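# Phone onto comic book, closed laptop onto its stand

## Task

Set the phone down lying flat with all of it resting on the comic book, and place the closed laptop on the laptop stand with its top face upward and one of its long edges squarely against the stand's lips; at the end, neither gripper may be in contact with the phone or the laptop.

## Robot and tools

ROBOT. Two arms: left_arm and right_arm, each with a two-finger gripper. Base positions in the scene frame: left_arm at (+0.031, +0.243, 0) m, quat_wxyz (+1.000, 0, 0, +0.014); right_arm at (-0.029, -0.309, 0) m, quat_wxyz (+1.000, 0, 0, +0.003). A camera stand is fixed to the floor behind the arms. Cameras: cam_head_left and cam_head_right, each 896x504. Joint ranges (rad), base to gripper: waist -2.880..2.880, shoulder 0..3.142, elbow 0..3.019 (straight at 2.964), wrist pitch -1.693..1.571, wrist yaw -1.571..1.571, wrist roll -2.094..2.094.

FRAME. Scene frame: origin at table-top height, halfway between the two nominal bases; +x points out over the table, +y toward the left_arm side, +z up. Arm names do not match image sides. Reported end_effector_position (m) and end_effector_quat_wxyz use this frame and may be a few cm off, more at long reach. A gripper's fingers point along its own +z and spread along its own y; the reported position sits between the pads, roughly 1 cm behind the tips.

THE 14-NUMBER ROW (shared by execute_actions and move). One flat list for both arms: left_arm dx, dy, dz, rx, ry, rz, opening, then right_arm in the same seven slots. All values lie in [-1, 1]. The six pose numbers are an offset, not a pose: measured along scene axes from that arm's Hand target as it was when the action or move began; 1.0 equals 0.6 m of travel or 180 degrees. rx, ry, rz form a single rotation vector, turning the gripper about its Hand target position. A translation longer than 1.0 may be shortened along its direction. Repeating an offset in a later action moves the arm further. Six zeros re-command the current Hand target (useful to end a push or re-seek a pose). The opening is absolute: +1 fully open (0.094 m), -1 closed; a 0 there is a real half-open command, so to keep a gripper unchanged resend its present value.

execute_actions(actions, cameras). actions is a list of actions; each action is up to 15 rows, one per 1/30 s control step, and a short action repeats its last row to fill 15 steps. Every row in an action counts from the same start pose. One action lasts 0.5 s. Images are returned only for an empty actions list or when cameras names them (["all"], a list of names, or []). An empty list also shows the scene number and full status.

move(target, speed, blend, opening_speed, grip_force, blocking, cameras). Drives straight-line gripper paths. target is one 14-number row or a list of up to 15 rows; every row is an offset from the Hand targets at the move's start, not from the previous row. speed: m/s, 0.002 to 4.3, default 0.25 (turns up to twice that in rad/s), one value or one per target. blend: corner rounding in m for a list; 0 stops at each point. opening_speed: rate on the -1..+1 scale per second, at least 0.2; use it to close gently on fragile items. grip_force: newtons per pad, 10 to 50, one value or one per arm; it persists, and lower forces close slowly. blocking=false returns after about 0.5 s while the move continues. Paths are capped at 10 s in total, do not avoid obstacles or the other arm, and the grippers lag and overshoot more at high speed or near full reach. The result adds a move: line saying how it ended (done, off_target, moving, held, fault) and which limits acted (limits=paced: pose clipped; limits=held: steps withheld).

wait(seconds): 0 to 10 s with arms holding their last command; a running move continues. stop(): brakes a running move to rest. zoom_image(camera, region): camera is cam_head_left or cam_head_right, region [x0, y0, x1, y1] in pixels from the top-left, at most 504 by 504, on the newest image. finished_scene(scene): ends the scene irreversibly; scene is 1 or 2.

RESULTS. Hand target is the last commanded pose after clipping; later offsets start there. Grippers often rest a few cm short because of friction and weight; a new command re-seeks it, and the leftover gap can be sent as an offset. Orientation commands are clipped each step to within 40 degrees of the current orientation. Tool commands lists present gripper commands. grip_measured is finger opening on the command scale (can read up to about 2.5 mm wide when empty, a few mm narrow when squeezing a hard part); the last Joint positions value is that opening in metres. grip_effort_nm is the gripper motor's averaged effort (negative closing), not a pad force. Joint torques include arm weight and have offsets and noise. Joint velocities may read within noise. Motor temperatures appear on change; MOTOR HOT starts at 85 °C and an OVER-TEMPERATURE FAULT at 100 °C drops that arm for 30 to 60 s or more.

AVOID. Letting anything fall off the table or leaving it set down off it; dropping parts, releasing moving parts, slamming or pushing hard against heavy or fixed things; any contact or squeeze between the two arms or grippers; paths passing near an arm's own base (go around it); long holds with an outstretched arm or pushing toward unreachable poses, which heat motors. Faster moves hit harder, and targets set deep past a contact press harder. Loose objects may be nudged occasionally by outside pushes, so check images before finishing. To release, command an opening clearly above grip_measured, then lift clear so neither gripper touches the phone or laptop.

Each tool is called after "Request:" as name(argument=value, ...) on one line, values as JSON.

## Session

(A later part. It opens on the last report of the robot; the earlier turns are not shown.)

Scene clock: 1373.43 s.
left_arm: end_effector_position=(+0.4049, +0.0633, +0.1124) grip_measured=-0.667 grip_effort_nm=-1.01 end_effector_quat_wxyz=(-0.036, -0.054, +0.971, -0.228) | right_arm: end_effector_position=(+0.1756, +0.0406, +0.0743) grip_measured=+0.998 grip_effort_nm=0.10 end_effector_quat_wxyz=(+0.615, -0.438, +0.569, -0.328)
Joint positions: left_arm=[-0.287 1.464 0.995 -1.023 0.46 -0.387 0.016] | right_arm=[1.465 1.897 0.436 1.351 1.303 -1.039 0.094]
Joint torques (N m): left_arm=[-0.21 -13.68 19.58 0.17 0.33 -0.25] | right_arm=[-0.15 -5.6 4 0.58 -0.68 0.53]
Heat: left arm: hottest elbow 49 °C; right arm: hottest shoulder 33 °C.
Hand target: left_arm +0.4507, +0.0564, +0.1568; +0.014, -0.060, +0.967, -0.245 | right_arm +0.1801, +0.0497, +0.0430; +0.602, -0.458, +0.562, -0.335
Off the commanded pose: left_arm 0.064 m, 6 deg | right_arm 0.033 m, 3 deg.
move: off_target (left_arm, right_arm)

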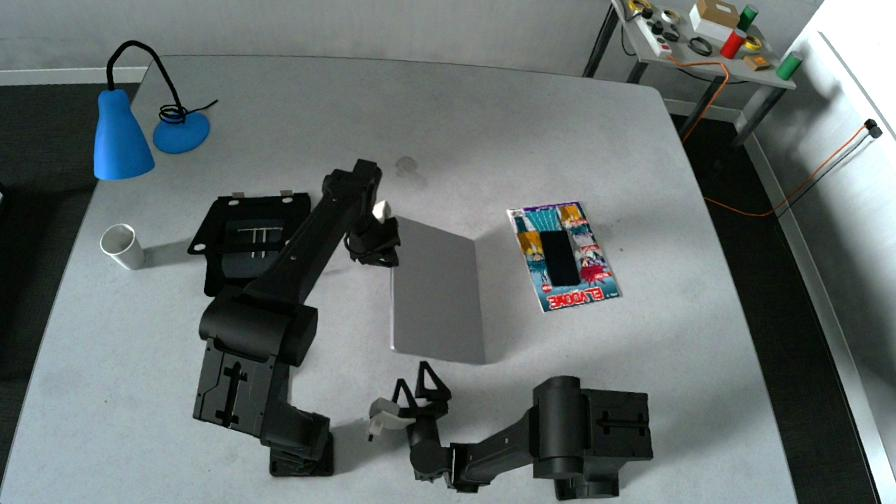

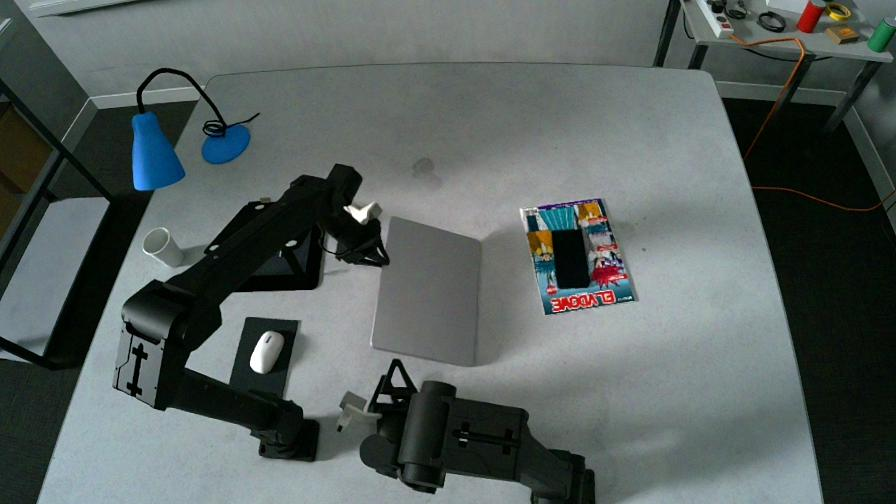

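Request:
move(target=[[0, 0, 0, 0, 0, 0, -0.9, 0.0, 0.0, 0.04, 0, 0, 0, 1], [0, 0, 0, 0, 0, 0, -0.9, 0.125, 0.0, 0.045, 0, 0, 0, 1]], speed=0.1, blend=[0.005, 0], cameras=["cam_head_left", "cam_head_right"])

Request:
zoom_image(camera="cam_head_left", region=[350, 240, 550, 440])

Request:
zoom_image(camera="cam_head_right", region=[350, 240, 550, 440])

Scene clock: 1386.50 s.
left_arm: end_effector_position=(+0.4049, +0.0633, +0.1124) grip_measured=-0.667 grip_effort_nm=-1.01 end_effector_quat_wxyz=(-0.036, -0.054, +0.971, -0.228) | right_arm: end_effector_position=(+0.2488, +0.0439, +0.0758) grip_measured=+0.999 grip_effort_nm=0.07 end_effector_quat_wxyz=(+0.606, -0.456, +0.563, -0.329)
Joint positions: left_arm=[-0.287 1.464 0.995 -1.023 0.46 -0.387 0.016] | right_arm=[1.246 1.888 0.476 1.311 1.066 -1.089 0.094]
Joint torques (N m): left_arm=[-0.85 -14.51 19.63 0.4 0.3 -0.23] | right_arm=[-0.21 -11.69 4.11 1.11 0.01 0.15]
Heat: left arm: hottest elbow 50 °C; right arm: hottest shoulder 33 °C.
Hand target: left_arm +0.4507, +0.0564, +0.1568; +0.014, -0.060, +0.967, -0.245 | right_arm +0.2551, +0.0497, +0.0700; +0.602, -0.458, +0.562, -0.335
Off the commanded pose: left_arm 0.064 m, 6 deg | right_arm 0.010 m, 1 deg.
move: off_target (left_arm)

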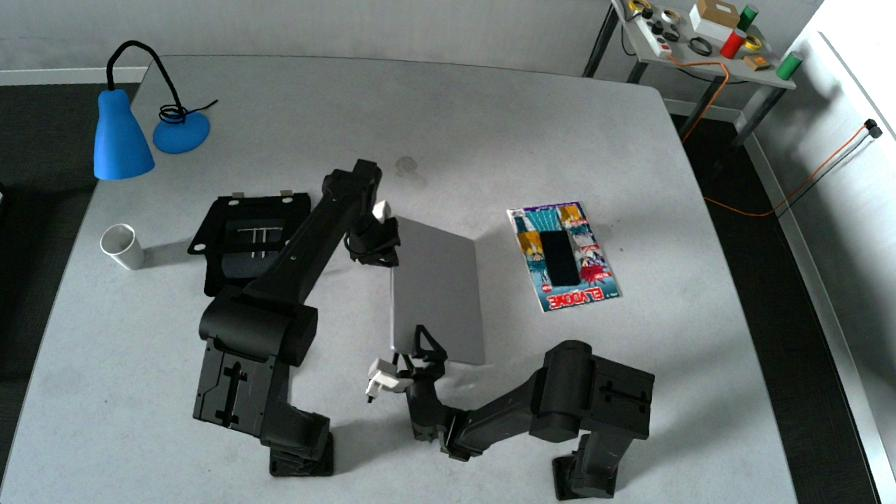

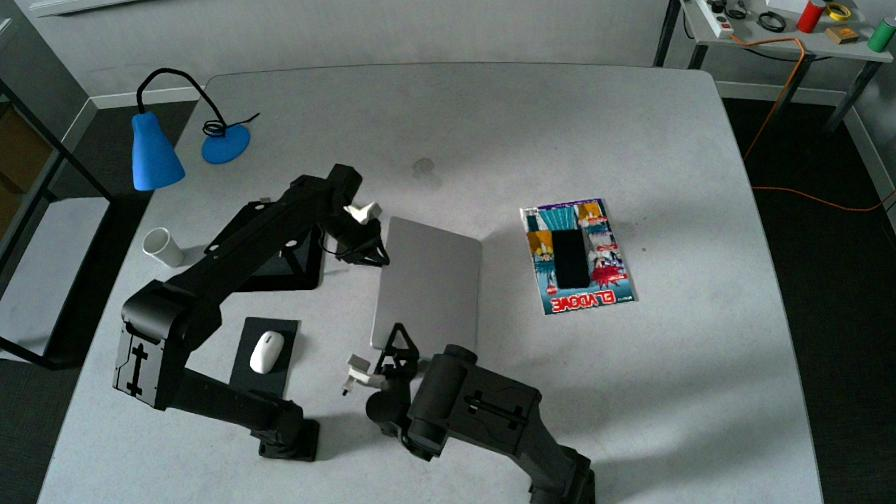

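Scaled by 2.520.

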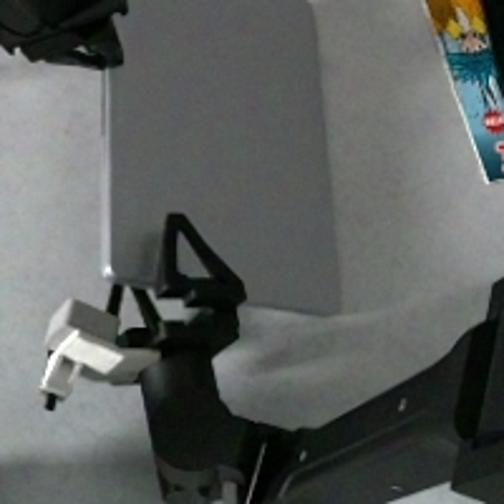

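Scaled by 2.520.

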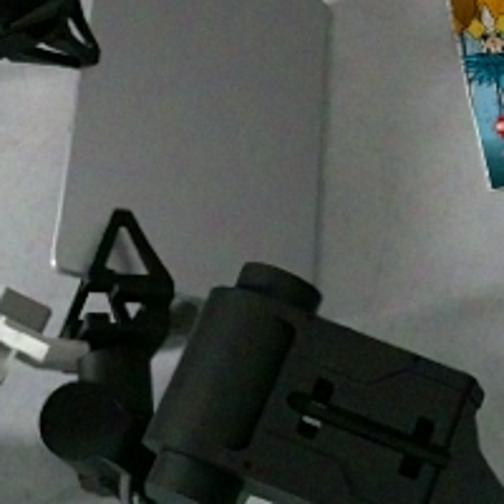

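Request:
move(target=[0, 0, 0, 0, 0, 0, -0.9, 0, 0, 0, 0, 0, 0, -0.8], speed=0.1, opening_speed=0.6, cameras=["cam_head_left", "cam_head_right"])

Request:
zoom_image(camera="cam_head_left", region=[350, 240, 550, 440])

Request:
zoom_image(camera="cam_head_right", region=[350, 240, 550, 440])

Scene clock: 1393.40 s.
left_arm: end_effector_position=(+0.4276, +0.0601, +0.1302) grip_measured=-0.898 grip_effort_nm=-0.08 end_effector_quat_wxyz=(-0.016, -0.061, +0.970, -0.234) | right_arm: end_effector_position=(+0.2486, +0.0429, +0.0535) grip_measured=-0.627 grip_effort_nm=-1.03 end_effector_quat_wxyz=(+0.570, -0.503, +0.538, -0.365)
Joint positions: left_arm=[-0.282 1.473 1.054 -1.026 0.459 -0.409 0.005] | right_arm=[1.245 1.935 0.482 1.281 1.062 -1.171 0.018]
Joint torques (N m): left_arm=[-0.91 -13.22 15.32 0.42 0.31 -0.05] | right_arm=[-0.03 -15.56 3.41 2.37 0.14 0.79]
Heat: left arm: hottest elbow 50 °C; right arm: hottest shoulder 33 °C.
Hand target: left_arm +0.4508, +0.0565, +0.1570; +0.014, -0.060, +0.967, -0.245 | right_arm +0.2550, +0.0497, +0.0700; +0.602, -0.458, +0.562, -0.335
Off the commanded pose: left_arm 0.035 m, 4 deg | right_arm 0.019 m, 8 deg.
move: off_target (left_arm, right_arm)

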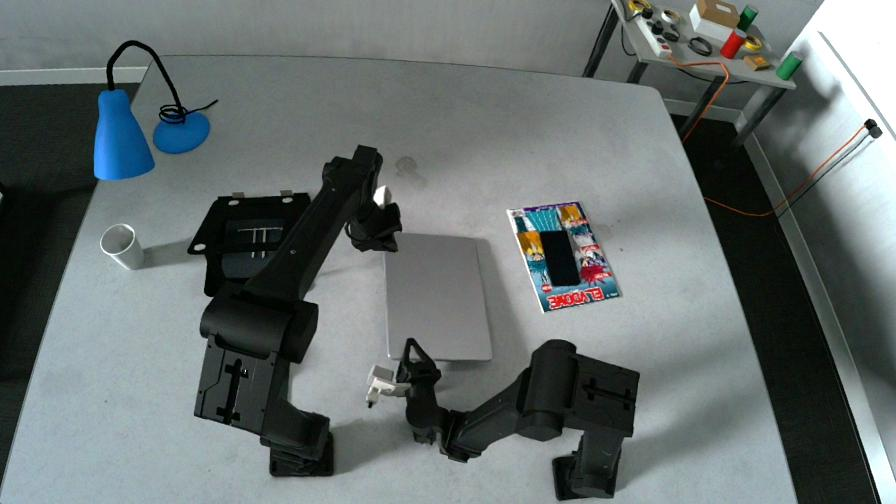

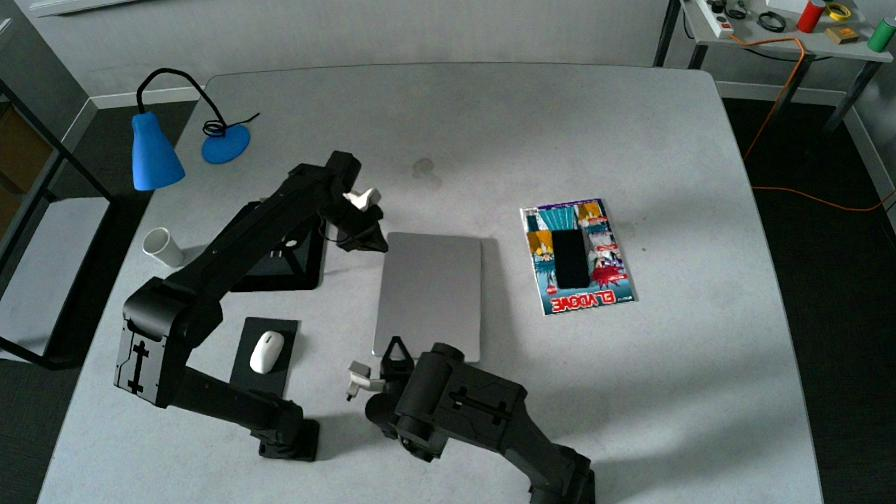

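Scaled by 2.520.

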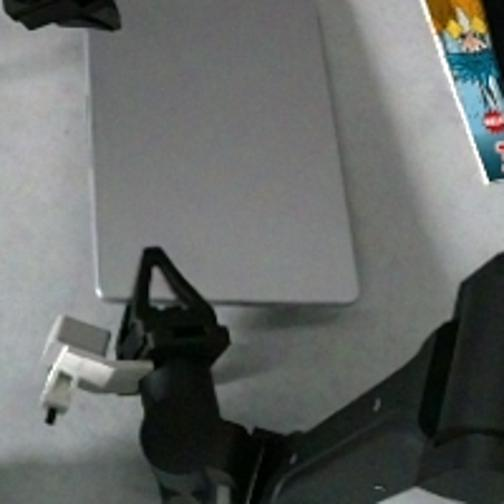

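Scaled by 2.520.

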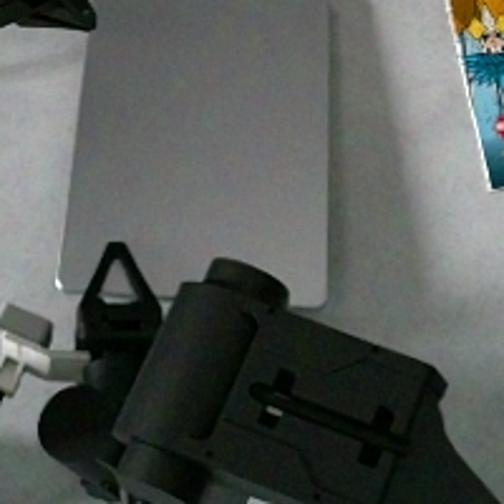

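Request:
move(target=[-0.101, 0.1725, -0.01, -0.2660, -0.0453, 0.0261, 1, 0, 0, 0.07, 0, 0, 0, -0.85], speed=0.15, cameras=["cam_head_left", "cam_head_right"])

Request:
zoom_image(camera="cam_head_left", region=[340, 210, 540, 410])

Request:
zoom_image(camera="cam_head_right", region=[340, 210, 540, 410])

Scene clock: 1424.33 s.
left_arm: end_effector_position=(+0.3848, +0.1538, +0.1500) grip_measured=+0.998 grip_effort_nm=0.13 end_effector_quat_wxyz=(+0.061, -0.078, +0.780, -0.618) | right_arm: end_effector_position=(+0.2519, +0.0443, +0.0789) grip_measured=-0.655 grip_effort_nm=-1.04 end_effector_quat_wxyz=(+0.568, -0.498, +0.548, -0.360)
Joint positions: left_arm=[0.209 1.478 0.761 -1.019 1.337 0.169 0.094] | right_arm=[1.239 1.815 0.482 1.134 1.063 -1.128 0.016]
Joint torques (N m): left_arm=[0.26 -9.82 8.83 -0.31 0.73 0.14] | right_arm=[0.21 -18.84 3.62 2.04 0.12 0.48]
Heat: left arm: hottest elbow 46 °C; right arm: hottest shoulder 33 °C.
Hand target: left_arm +0.3901, +0.1598, +0.1509; +0.065, -0.082, +0.778, -0.619 | right_arm +0.2550, +0.0497, +0.1121; +0.602, -0.458, +0.562, -0.335
Off the commanded pose: left_arm 0.008 m, 1 deg | right_arm 0.034 m, 7 deg.
move: off_target (right_arm)

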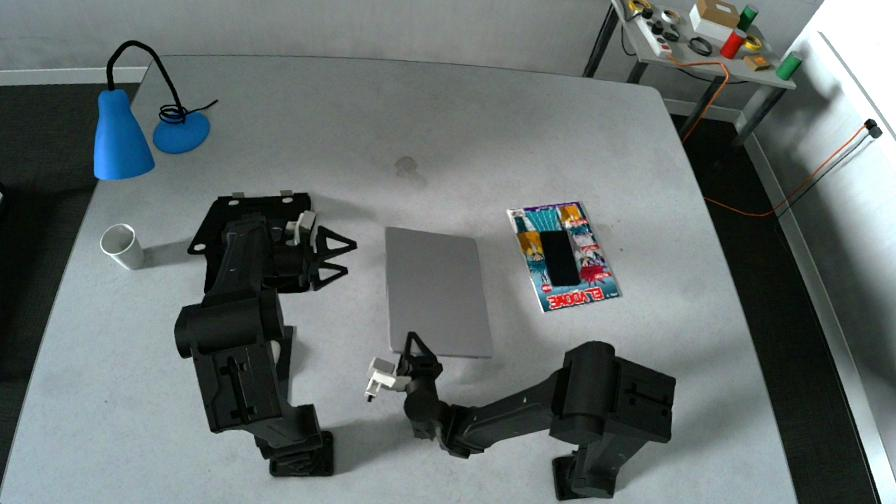

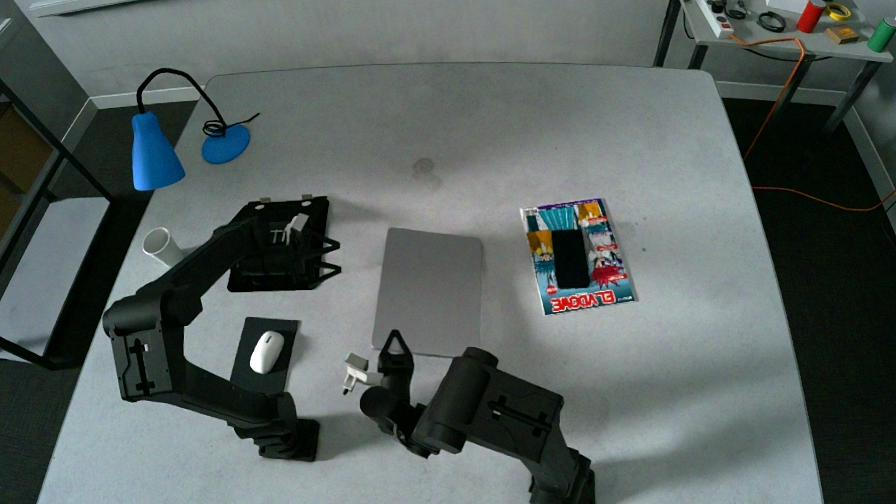

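Scaled by 2.520.

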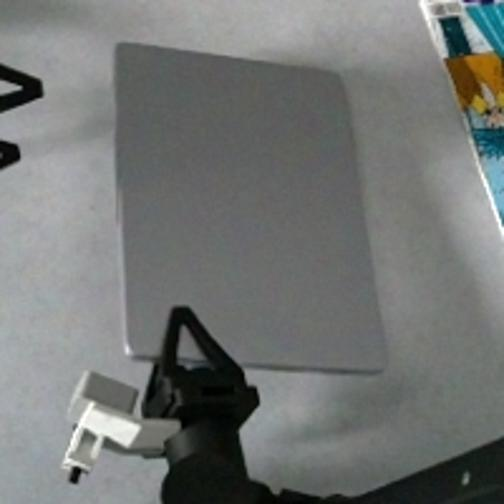

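Scaled by 2.520.

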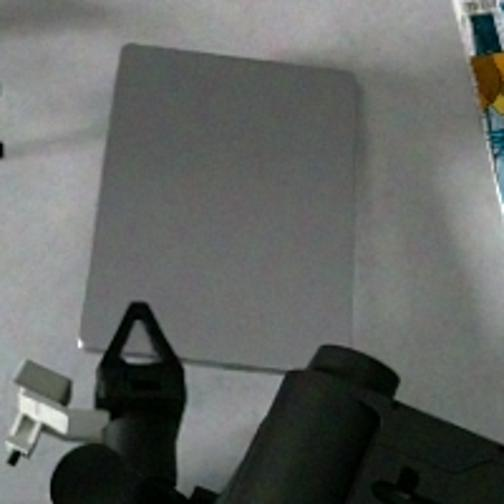

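Request:
move(target=[-0.055, -0.088, -0.105, 0, 0, 0, 0.5, 0, 0, 0.05, 0, 0, 0, -0.85], speed=0.12, cameras=["cam_head_left", "cam_head_right"])

Request:
zoom_image(camera="cam_head_left", region=[310, 210, 510, 410])

Request:
zoom_image(camera="cam_head_right", region=[310, 210, 510, 410])

Scene clock: 1452.50 s.
left_arm: end_effector_position=(+0.3761, +0.1132, +0.1094) grip_measured=+0.502 grip_effort_nm=-0.08 end_effector_quat_wxyz=(+0.116, -0.030, +0.779, -0.615) | right_arm: end_effector_position=(+0.2509, +0.0432, +0.0997) grip_measured=-0.660 grip_effort_nm=-1.04 end_effector_quat_wxyz=(+0.569, -0.496, +0.557, -0.347)
Joint positions: left_arm=[0.09 1.447 0.54 -0.218 1.328 -0.311 0.071] | right_arm=[1.238 1.708 0.475 1.005 1.053 -1.077 0.016]
Joint velocities: left_arm=[-0.005 -0.005 -0.007 0.012 0.022 0.168 0] | right_arm=[within noise]
Joint torques (N m): left_arm=[-2.73 -7.59 3.48 0.44 0.3 -0.61] | right_arm=[0.38 -18.96 5.16 2.19 0.53 0.04]
Motor temperatures (°C): left_arm=[22 27 41 24 27 24 28] | right_arm=[26 36 32 25 24 24 27]
Heat: left arm: hottest elbow 41 °C; right arm: hottest shoulder 36 °C.
Hand target: left_arm +0.3572, +0.1071, +0.0879; +0.065, -0.082, +0.778, -0.619 | right_arm +0.2551, +0.0498, +0.1421; +0.602, -0.458, +0.562, -0.335
Off the commanded pose: left_arm 0.029 m, 8 deg | right_arm 0.043 m, 6 deg.
move: off_target (left_arm, right_arm)

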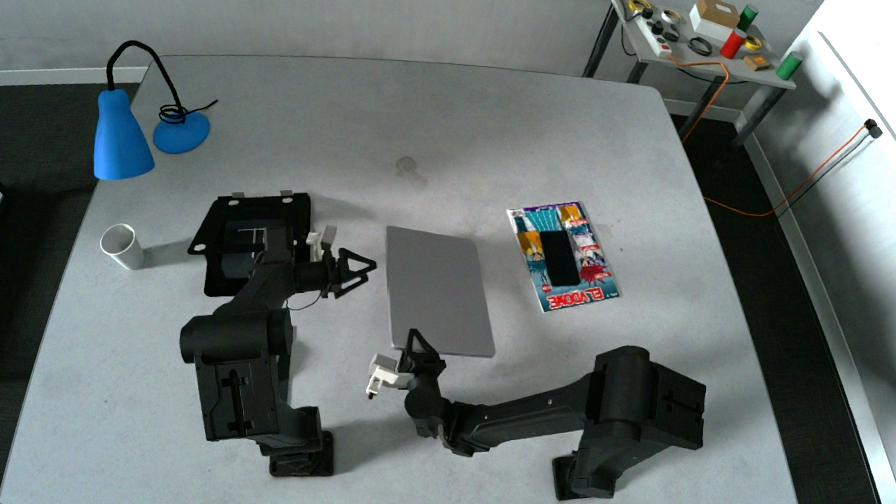

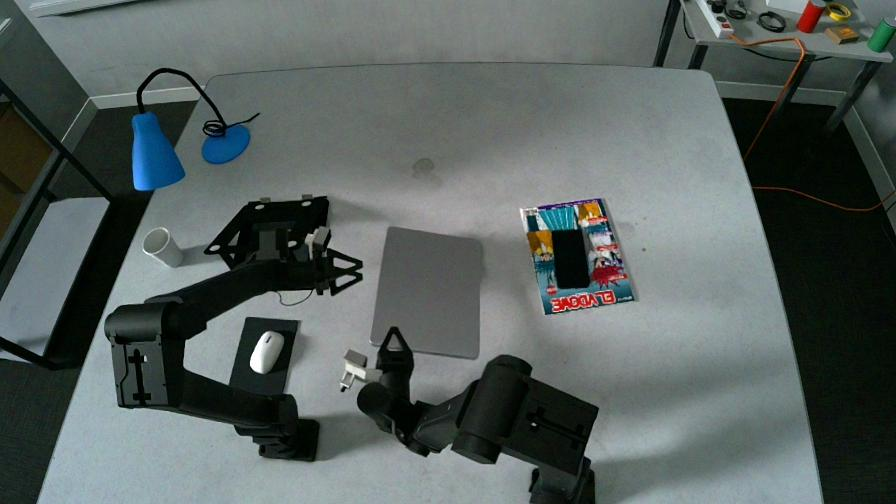

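Scaled by 2.520.

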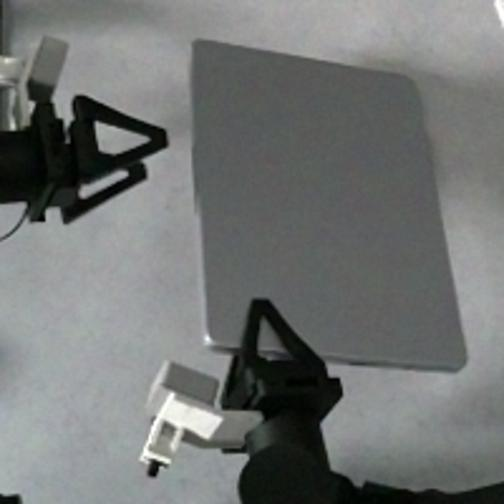

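Scaled by 2.520.

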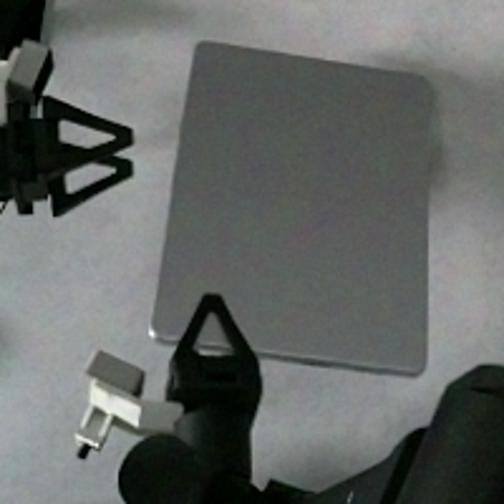

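Request:
wait(seconds=0.5)

Scene clock: 1462.37 s.
left_arm: end_effector_position=(+0.3761, +0.1132, +0.1094) grip_measured=+0.502 grip_effort_nm=-0.08 end_effector_quat_wxyz=(+0.116, -0.030, +0.779, -0.615) | right_arm: end_effector_position=(+0.2509, +0.0432, +0.0997) grip_measured=-0.660 grip_effort_nm=-1.03 end_effector_quat_wxyz=(+0.569, -0.496, +0.557, -0.347)
Joint positions: left_arm=[0.09 1.447 0.54 -0.218 1.328 -0.311 0.071] | right_arm=[1.238 1.708 0.475 1.005 1.053 -1.077 0.016]
Joint torques (N m): left_arm=[-2.84 -7.94 3.56 0.47 0.28 -0.61] | right_arm=[0.32 -19.02 5.15 2.18 0.53 0.04]
Heat: left arm: hottest elbow 40 °C; right arm: hottest shoulder 37 °C.
Hand target: left_arm +0.3572, +0.1071, +0.0879; +0.065, -0.082, +0.778, -0.619 | right_arm +0.2551, +0.0498, +0.1421; +0.602, -0.458, +0.562, -0.335
Tool commands: left_gripper/opening=+0.5 right_gripper/opening=-0.85
Off the commanded pose: left_arm 0.029 m, 8 deg | right_arm 0.043 m, 6 deg.
wait: 0.50 s; at rest from the start

Request:
move(target=[[-0.0287, 0.005, 0.07, -0.0131, -0.0046, 0.0731, 0.5, 0, 0, 0, 0, 0, 0, -0.85], [-0.0453, -0.005, -0.0217, -0.0131, -0.0046, 0.0731, 0.5, 0, 0, 0, 0, 0, 0, -0.85]], speed=0.12, blend=[0.01, 0], cameras=["cam_head_left", "cam_head_right"])

Request:
zoom_image(camera="cam_head_left", region=[310, 210, 510, 410])

Request:
zoom_image(camera="cam_head_right", region=[310, 210, 510, 410])

Scene clock: 1487.13 s.
left_arm: end_effector_position=(+0.3348, +0.1089, +0.0775) grip_measured=+0.502 grip_effort_nm=-0.08 end_effector_quat_wxyz=(+0.145, -0.169, +0.750, -0.622) | right_arm: end_effector_position=(+0.2509, +0.0432, +0.0997) grip_measured=-0.660 grip_effort_nm=-1.03 end_effector_quat_wxyz=(+0.569, -0.496, +0.557, -0.347)
Joint positions: left_arm=[0.061 1.507 0.199 0.824 1.166 -1.114 0.071] | right_arm=[1.238 1.708 0.475 1.005 1.053 -1.077 0.016]
Joint torques (N m): left_arm=[-2.37 -6.36 3.36 2.11 0.09 0.04] | right_arm=[0.38 -18.96 5.18 2.19 0.53 0.04]
Heat: left arm: hottest elbow 37 °C; right arm: hottest shoulder 38 °C.
Hand target: left_arm +0.3299, +0.1041, +0.0748; +0.139, -0.168, +0.750, -0.624 | right_arm +0.2551, +0.0498, +0.1421; +0.602, -0.458, +0.562, -0.335
Off the commanded pose: left_arm 0.007 m, 1 deg | right_arm 0.043 m, 6 deg.
move: off_target (right_arm)

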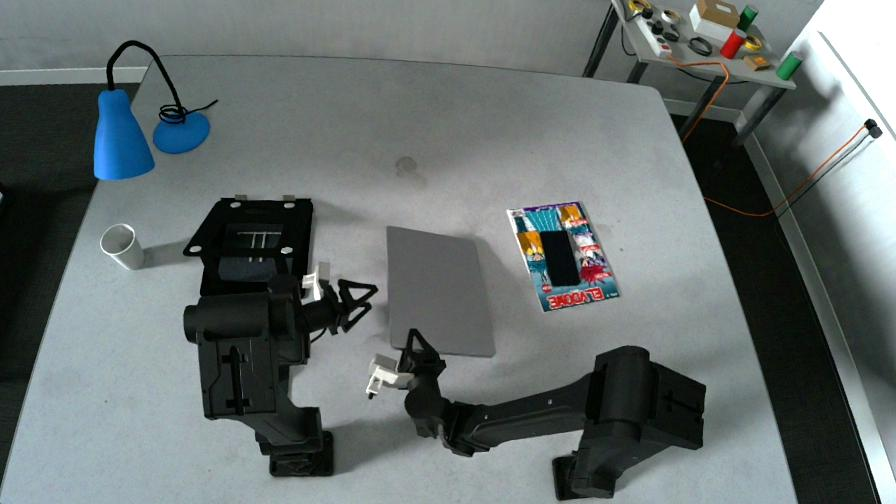

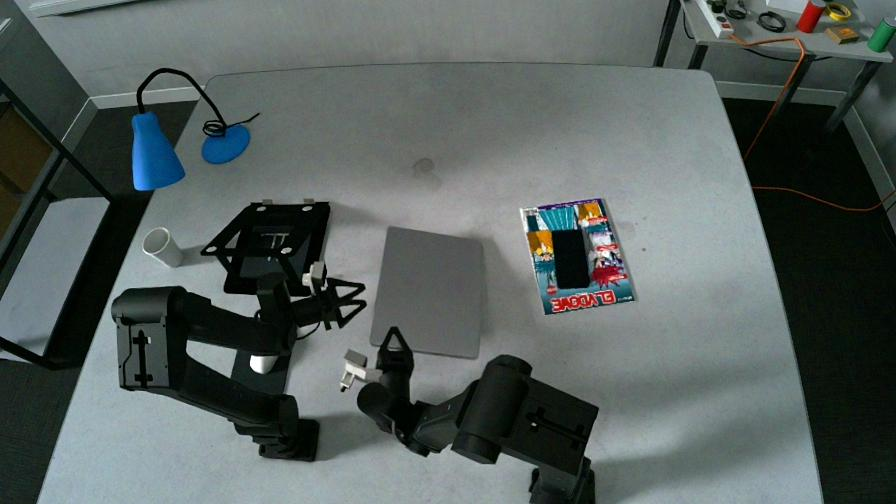

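Scaled by 2.520.

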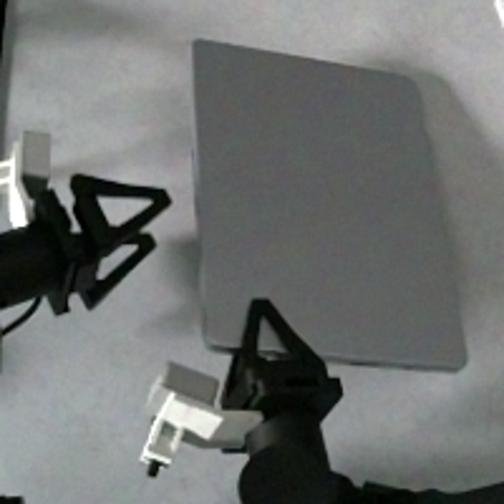

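Scaled by 2.520.

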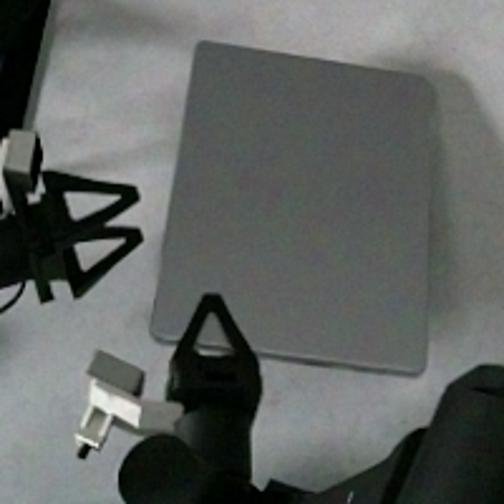

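Request:
move(target=[0.035, -0.0755, -0.012, 0, 0, 0, 0.5, 0, 0, 0, 0, 0, 0, -0.85], speed=0.08, cameras=["cam_head_left", "cam_head_right"])

Request:
zoom_image(camera="cam_head_left", region=[310, 210, 510, 410])

Request:
zoom_image(camera="cam_head_right", region=[310, 210, 510, 410])

Scene clock: 1499.17 s.
left_arm: end_effector_position=(+0.3410, +0.0643, +0.0633) grip_measured=+0.502 grip_effort_nm=-0.08 end_effector_quat_wxyz=(+0.133, -0.178, +0.753, -0.619) | right_arm: end_effector_position=(+0.2508, +0.0433, +0.0991) grip_measured=-0.660 grip_effort_nm=-1.04 end_effector_quat_wxyz=(+0.568, -0.498, +0.556, -0.347)
Joint positions: left_arm=[-0.129 1.643 0.21 1.059 0.994 -1.275 0.071] | right_arm=[1.238 1.708 0.475 1.001 1.051 -1.077 0.016]
Joint torques (N m): left_arm=[-1.61 -8.23 5.35 2.33 0.06 -0.04] | right_arm=[0.26 -19.02 5.15 2.32 0.58 0.04]
Motor temperatures (°C): left_arm=[22 26 36 24 27 24 28] | right_arm=[26 38 33 25 24 24 28]
Heat: left arm: hottest elbow 36 °C; right arm: hottest shoulder 38 °C.
Hand target: left_arm +0.3509, +0.0588, +0.0677; +0.140, -0.168, +0.750, -0.624 | right_arm +0.2551, +0.0498, +0.1421; +0.602, -0.458, +0.562, -0.335
Off the commanded pose: left_arm 0.012 m, 2 deg | right_arm 0.044 m, 6 deg.
move: off_target (left_arm, right_arm)

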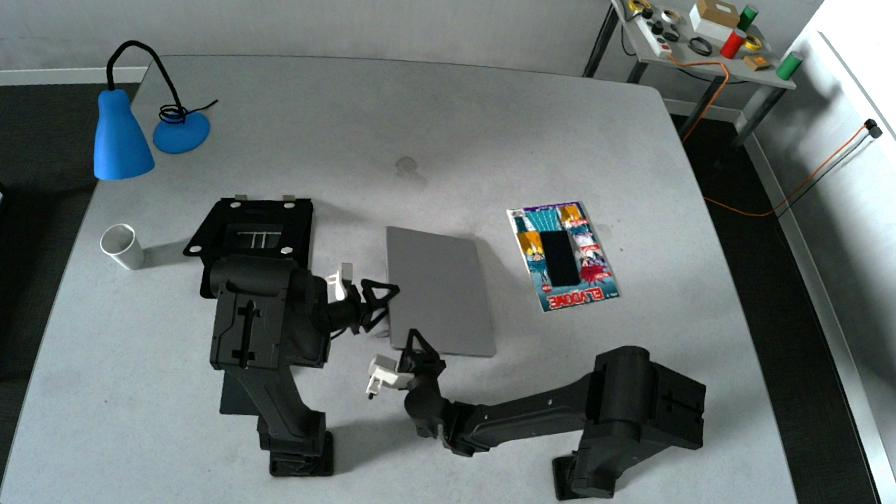

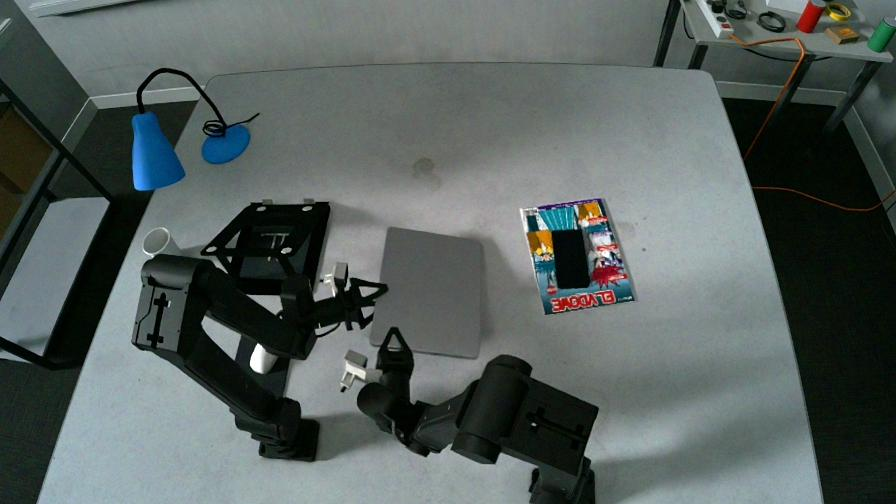

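Scaled by 2.520.

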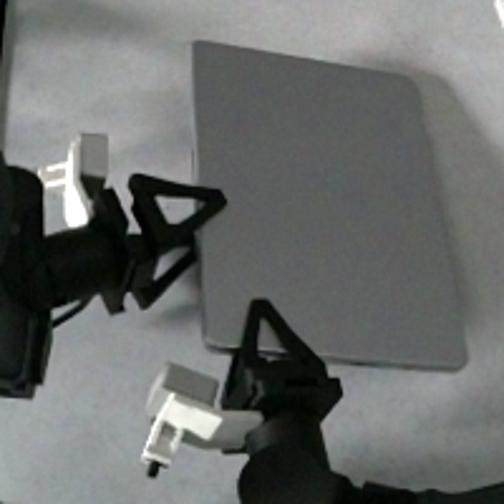

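Scaled by 2.520.

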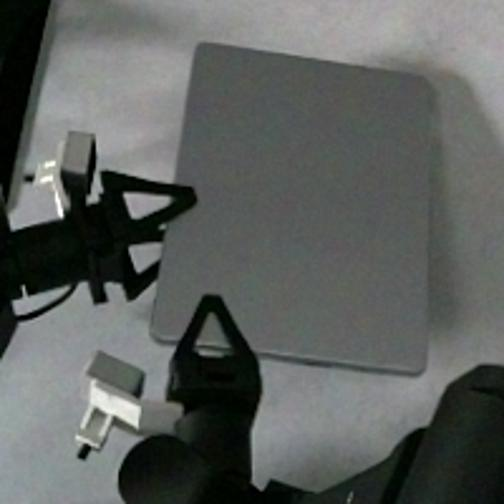

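Request:
zoom_image(camera="cam_head_left", region=[340, 260, 420, 340])

Request:
zoom_image(camera="cam_head_right", region=[335, 260, 415, 340])

Scaled by 6.300.

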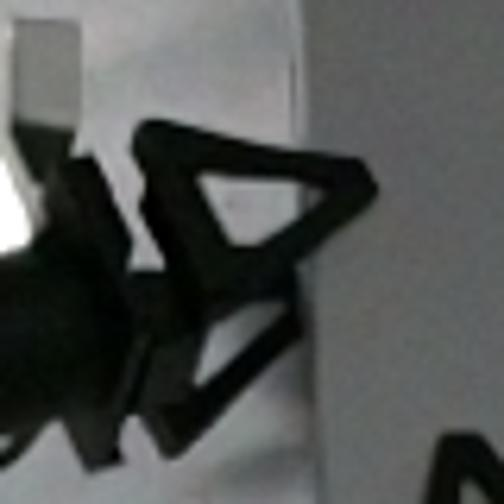

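Scaled by 6.300.

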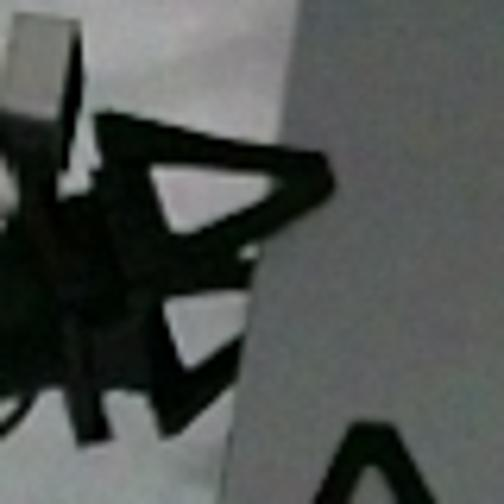

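Request:
move(target=[0.02, -0.043, -0.002, 0, 0, 0, 0.5, 0, 0, 0, 0, 0, 0, -0.85], speed=0.06, cameras=["cam_head_left", "cam_head_right"])

Request:
zoom_image(camera="cam_head_left", region=[340, 260, 420, 340])

Request:
zoom_image(camera="cam_head_right", region=[335, 260, 415, 340])

Scene clock: 1510.50 s.
left_arm: end_effector_position=(+0.3531, +0.0402, +0.0607) grip_measured=+0.502 grip_effort_nm=-0.08 end_effector_quat_wxyz=(+0.132, -0.180, +0.755, -0.617) | right_arm: end_effector_position=(+0.2508, +0.0433, +0.0991) grip_measured=-0.660 grip_effort_nm=-1.04 end_effector_quat_wxyz=(+0.568, -0.498, +0.556, -0.347)
Joint positions: left_arm=[-0.221 1.683 0.249 1.097 0.906 -1.324 0.071] | right_arm=[1.238 1.708 0.475 1.001 1.051 -1.077 0.016]
Joint torques (N m): left_arm=[-2.14 -8.64 5.53 2.63 0 -0.01] | right_arm=[0.32 -18.96 5.16 2.32 0.58 0.05]
Heat: left arm: hottest elbow 36 °C; right arm: hottest shoulder 39 °C.
Hand target: left_arm +0.3629, +0.0330, +0.0665; +0.139, -0.168, +0.750, -0.624 | right_arm +0.2551, +0.0498, +0.1421; +0.602, -0.458, +0.562, -0.335
Off the commanded pose: left_arm 0.013 m, 2 deg | right_arm 0.044 m, 6 deg.
move: off_target (left_arm, right_arm)

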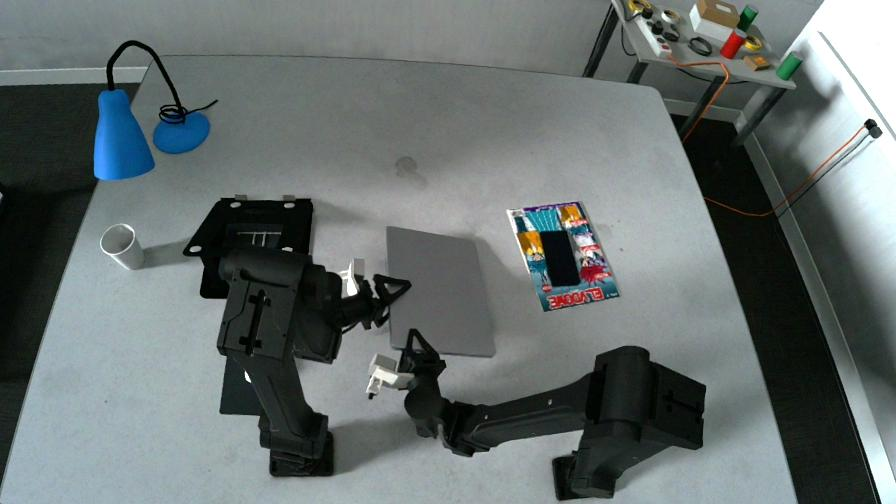

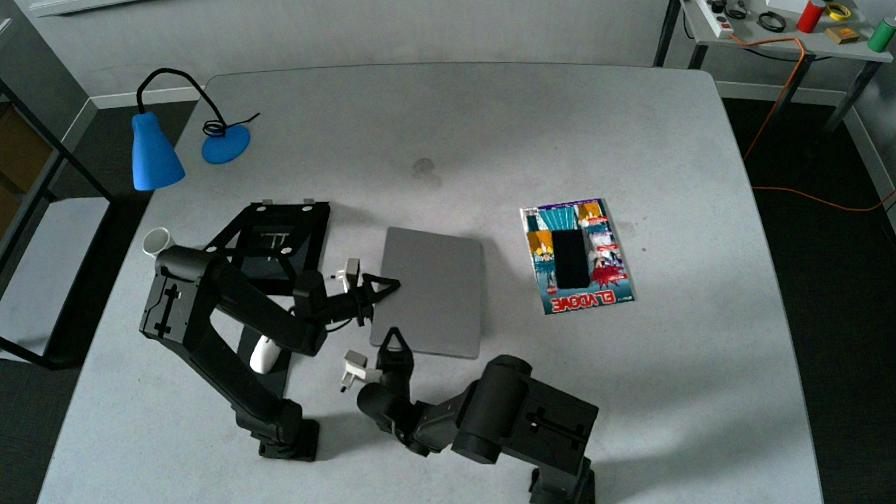

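Scaled by 6.300.

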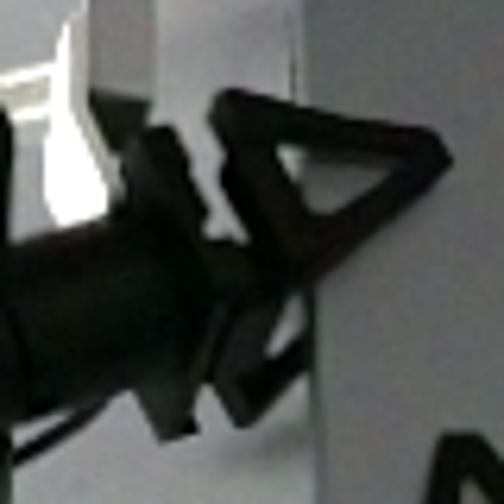

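Scaled by 6.300.

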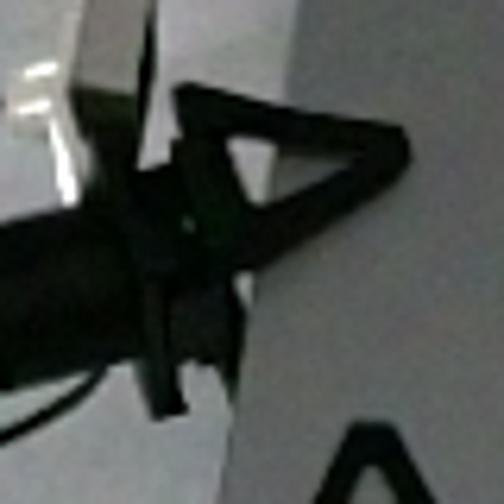

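Request:
move(target=[0, 0, 0, 0, 0, 0, -0.85, 0, 0, 0, 0, 0, 0, -0.85], speed=0.06, opening_speed=0.6, cameras=["cam_head_left", "cam_head_right"])

Request:
zoom_image(camera="cam_head_left", region=[310, 210, 510, 410])

Request:
zoom_image(camera="cam_head_right", region=[310, 210, 510, 410])

Scene clock: 1516.63 s.
left_arm: end_effector_position=(+0.3528, +0.0369, +0.0670) grip_measured=-0.620 grip_effort_nm=-0.99 end_effector_quat_wxyz=(+0.120, -0.188, +0.746, -0.628) | right_arm: end_effector_position=(+0.2483, +0.0418, +0.0907) grip_measured=-0.660 grip_effort_nm=-1.04 end_effector_quat_wxyz=(+0.551, -0.527, +0.540, -0.357)
Joint positions: left_arm=[-0.228 1.681 0.25 1.127 0.912 -1.385 0.018] | right_arm=[1.238 1.708 0.465 0.971 1.029 -1.114 0.016]
Joint torques (N m): left_arm=[-2.43 -8.12 5.79 1.61 -0.28 0.6] | right_arm=[0.26 -18.96 5.61 3.28 1.29 0.42]
Heat: left arm: hottest elbow 35 °C; right arm: hottest shoulder 39 °C.
Hand target: left_arm +0.3630, +0.0331, +0.0664; +0.140, -0.168, +0.750, -0.624 | right_arm +0.2551, +0.0497, +0.1420; +0.602, -0.458, +0.562, -0.335
Off the commanded pose: left_arm 0.011 m, 3 deg | right_arm 0.052 m, 10 deg.
move: off_target (left_arm, right_arm)

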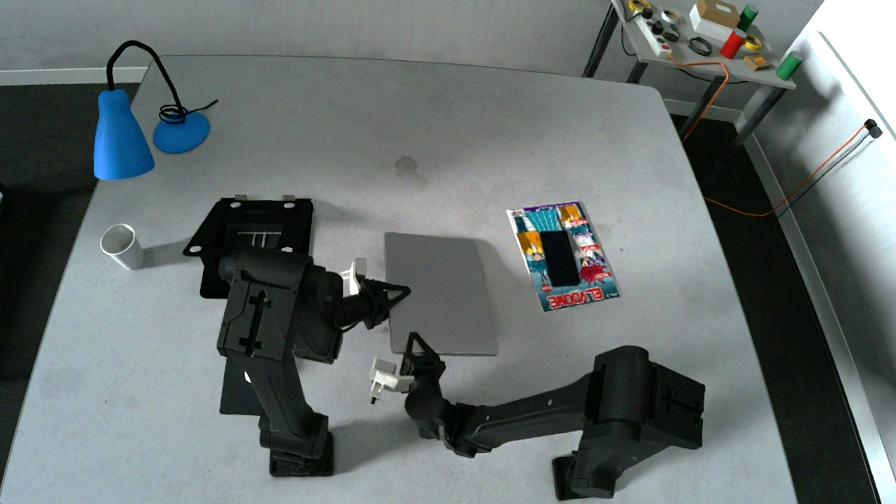

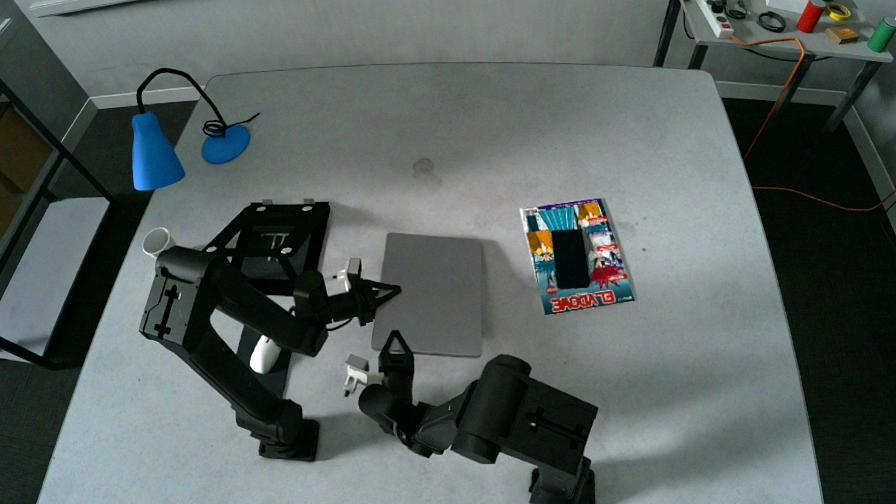

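Scaled by 2.520.

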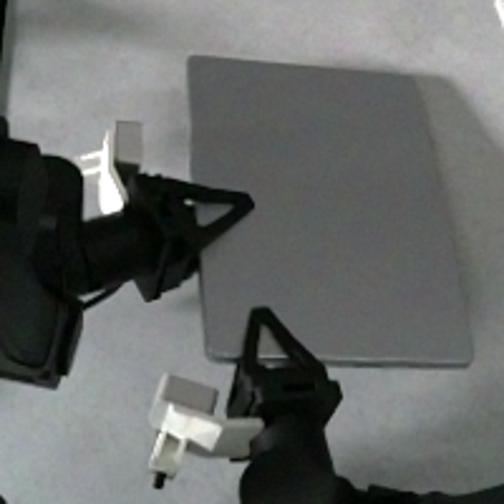

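Scaled by 2.520.

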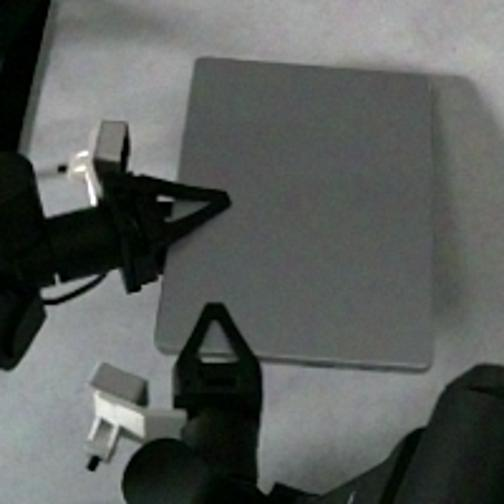

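Request:
zoom_image(camera="cam_head_left", region=[170, 180, 340, 310])

Request:
zoom_image(camera="cam_head_right", region=[190, 180, 360, 310])

Scaled by 2.965.

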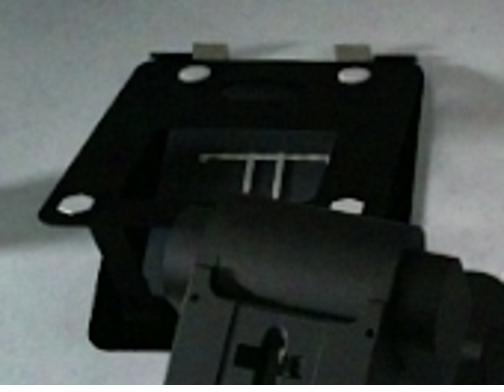

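Scaled by 2.965.

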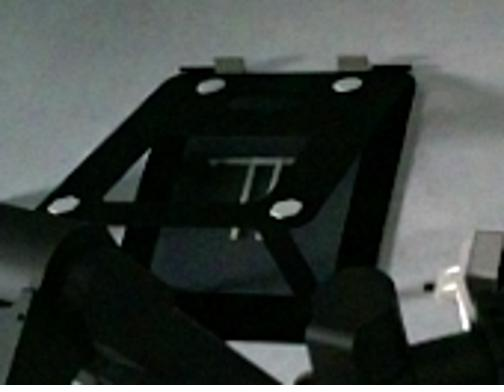

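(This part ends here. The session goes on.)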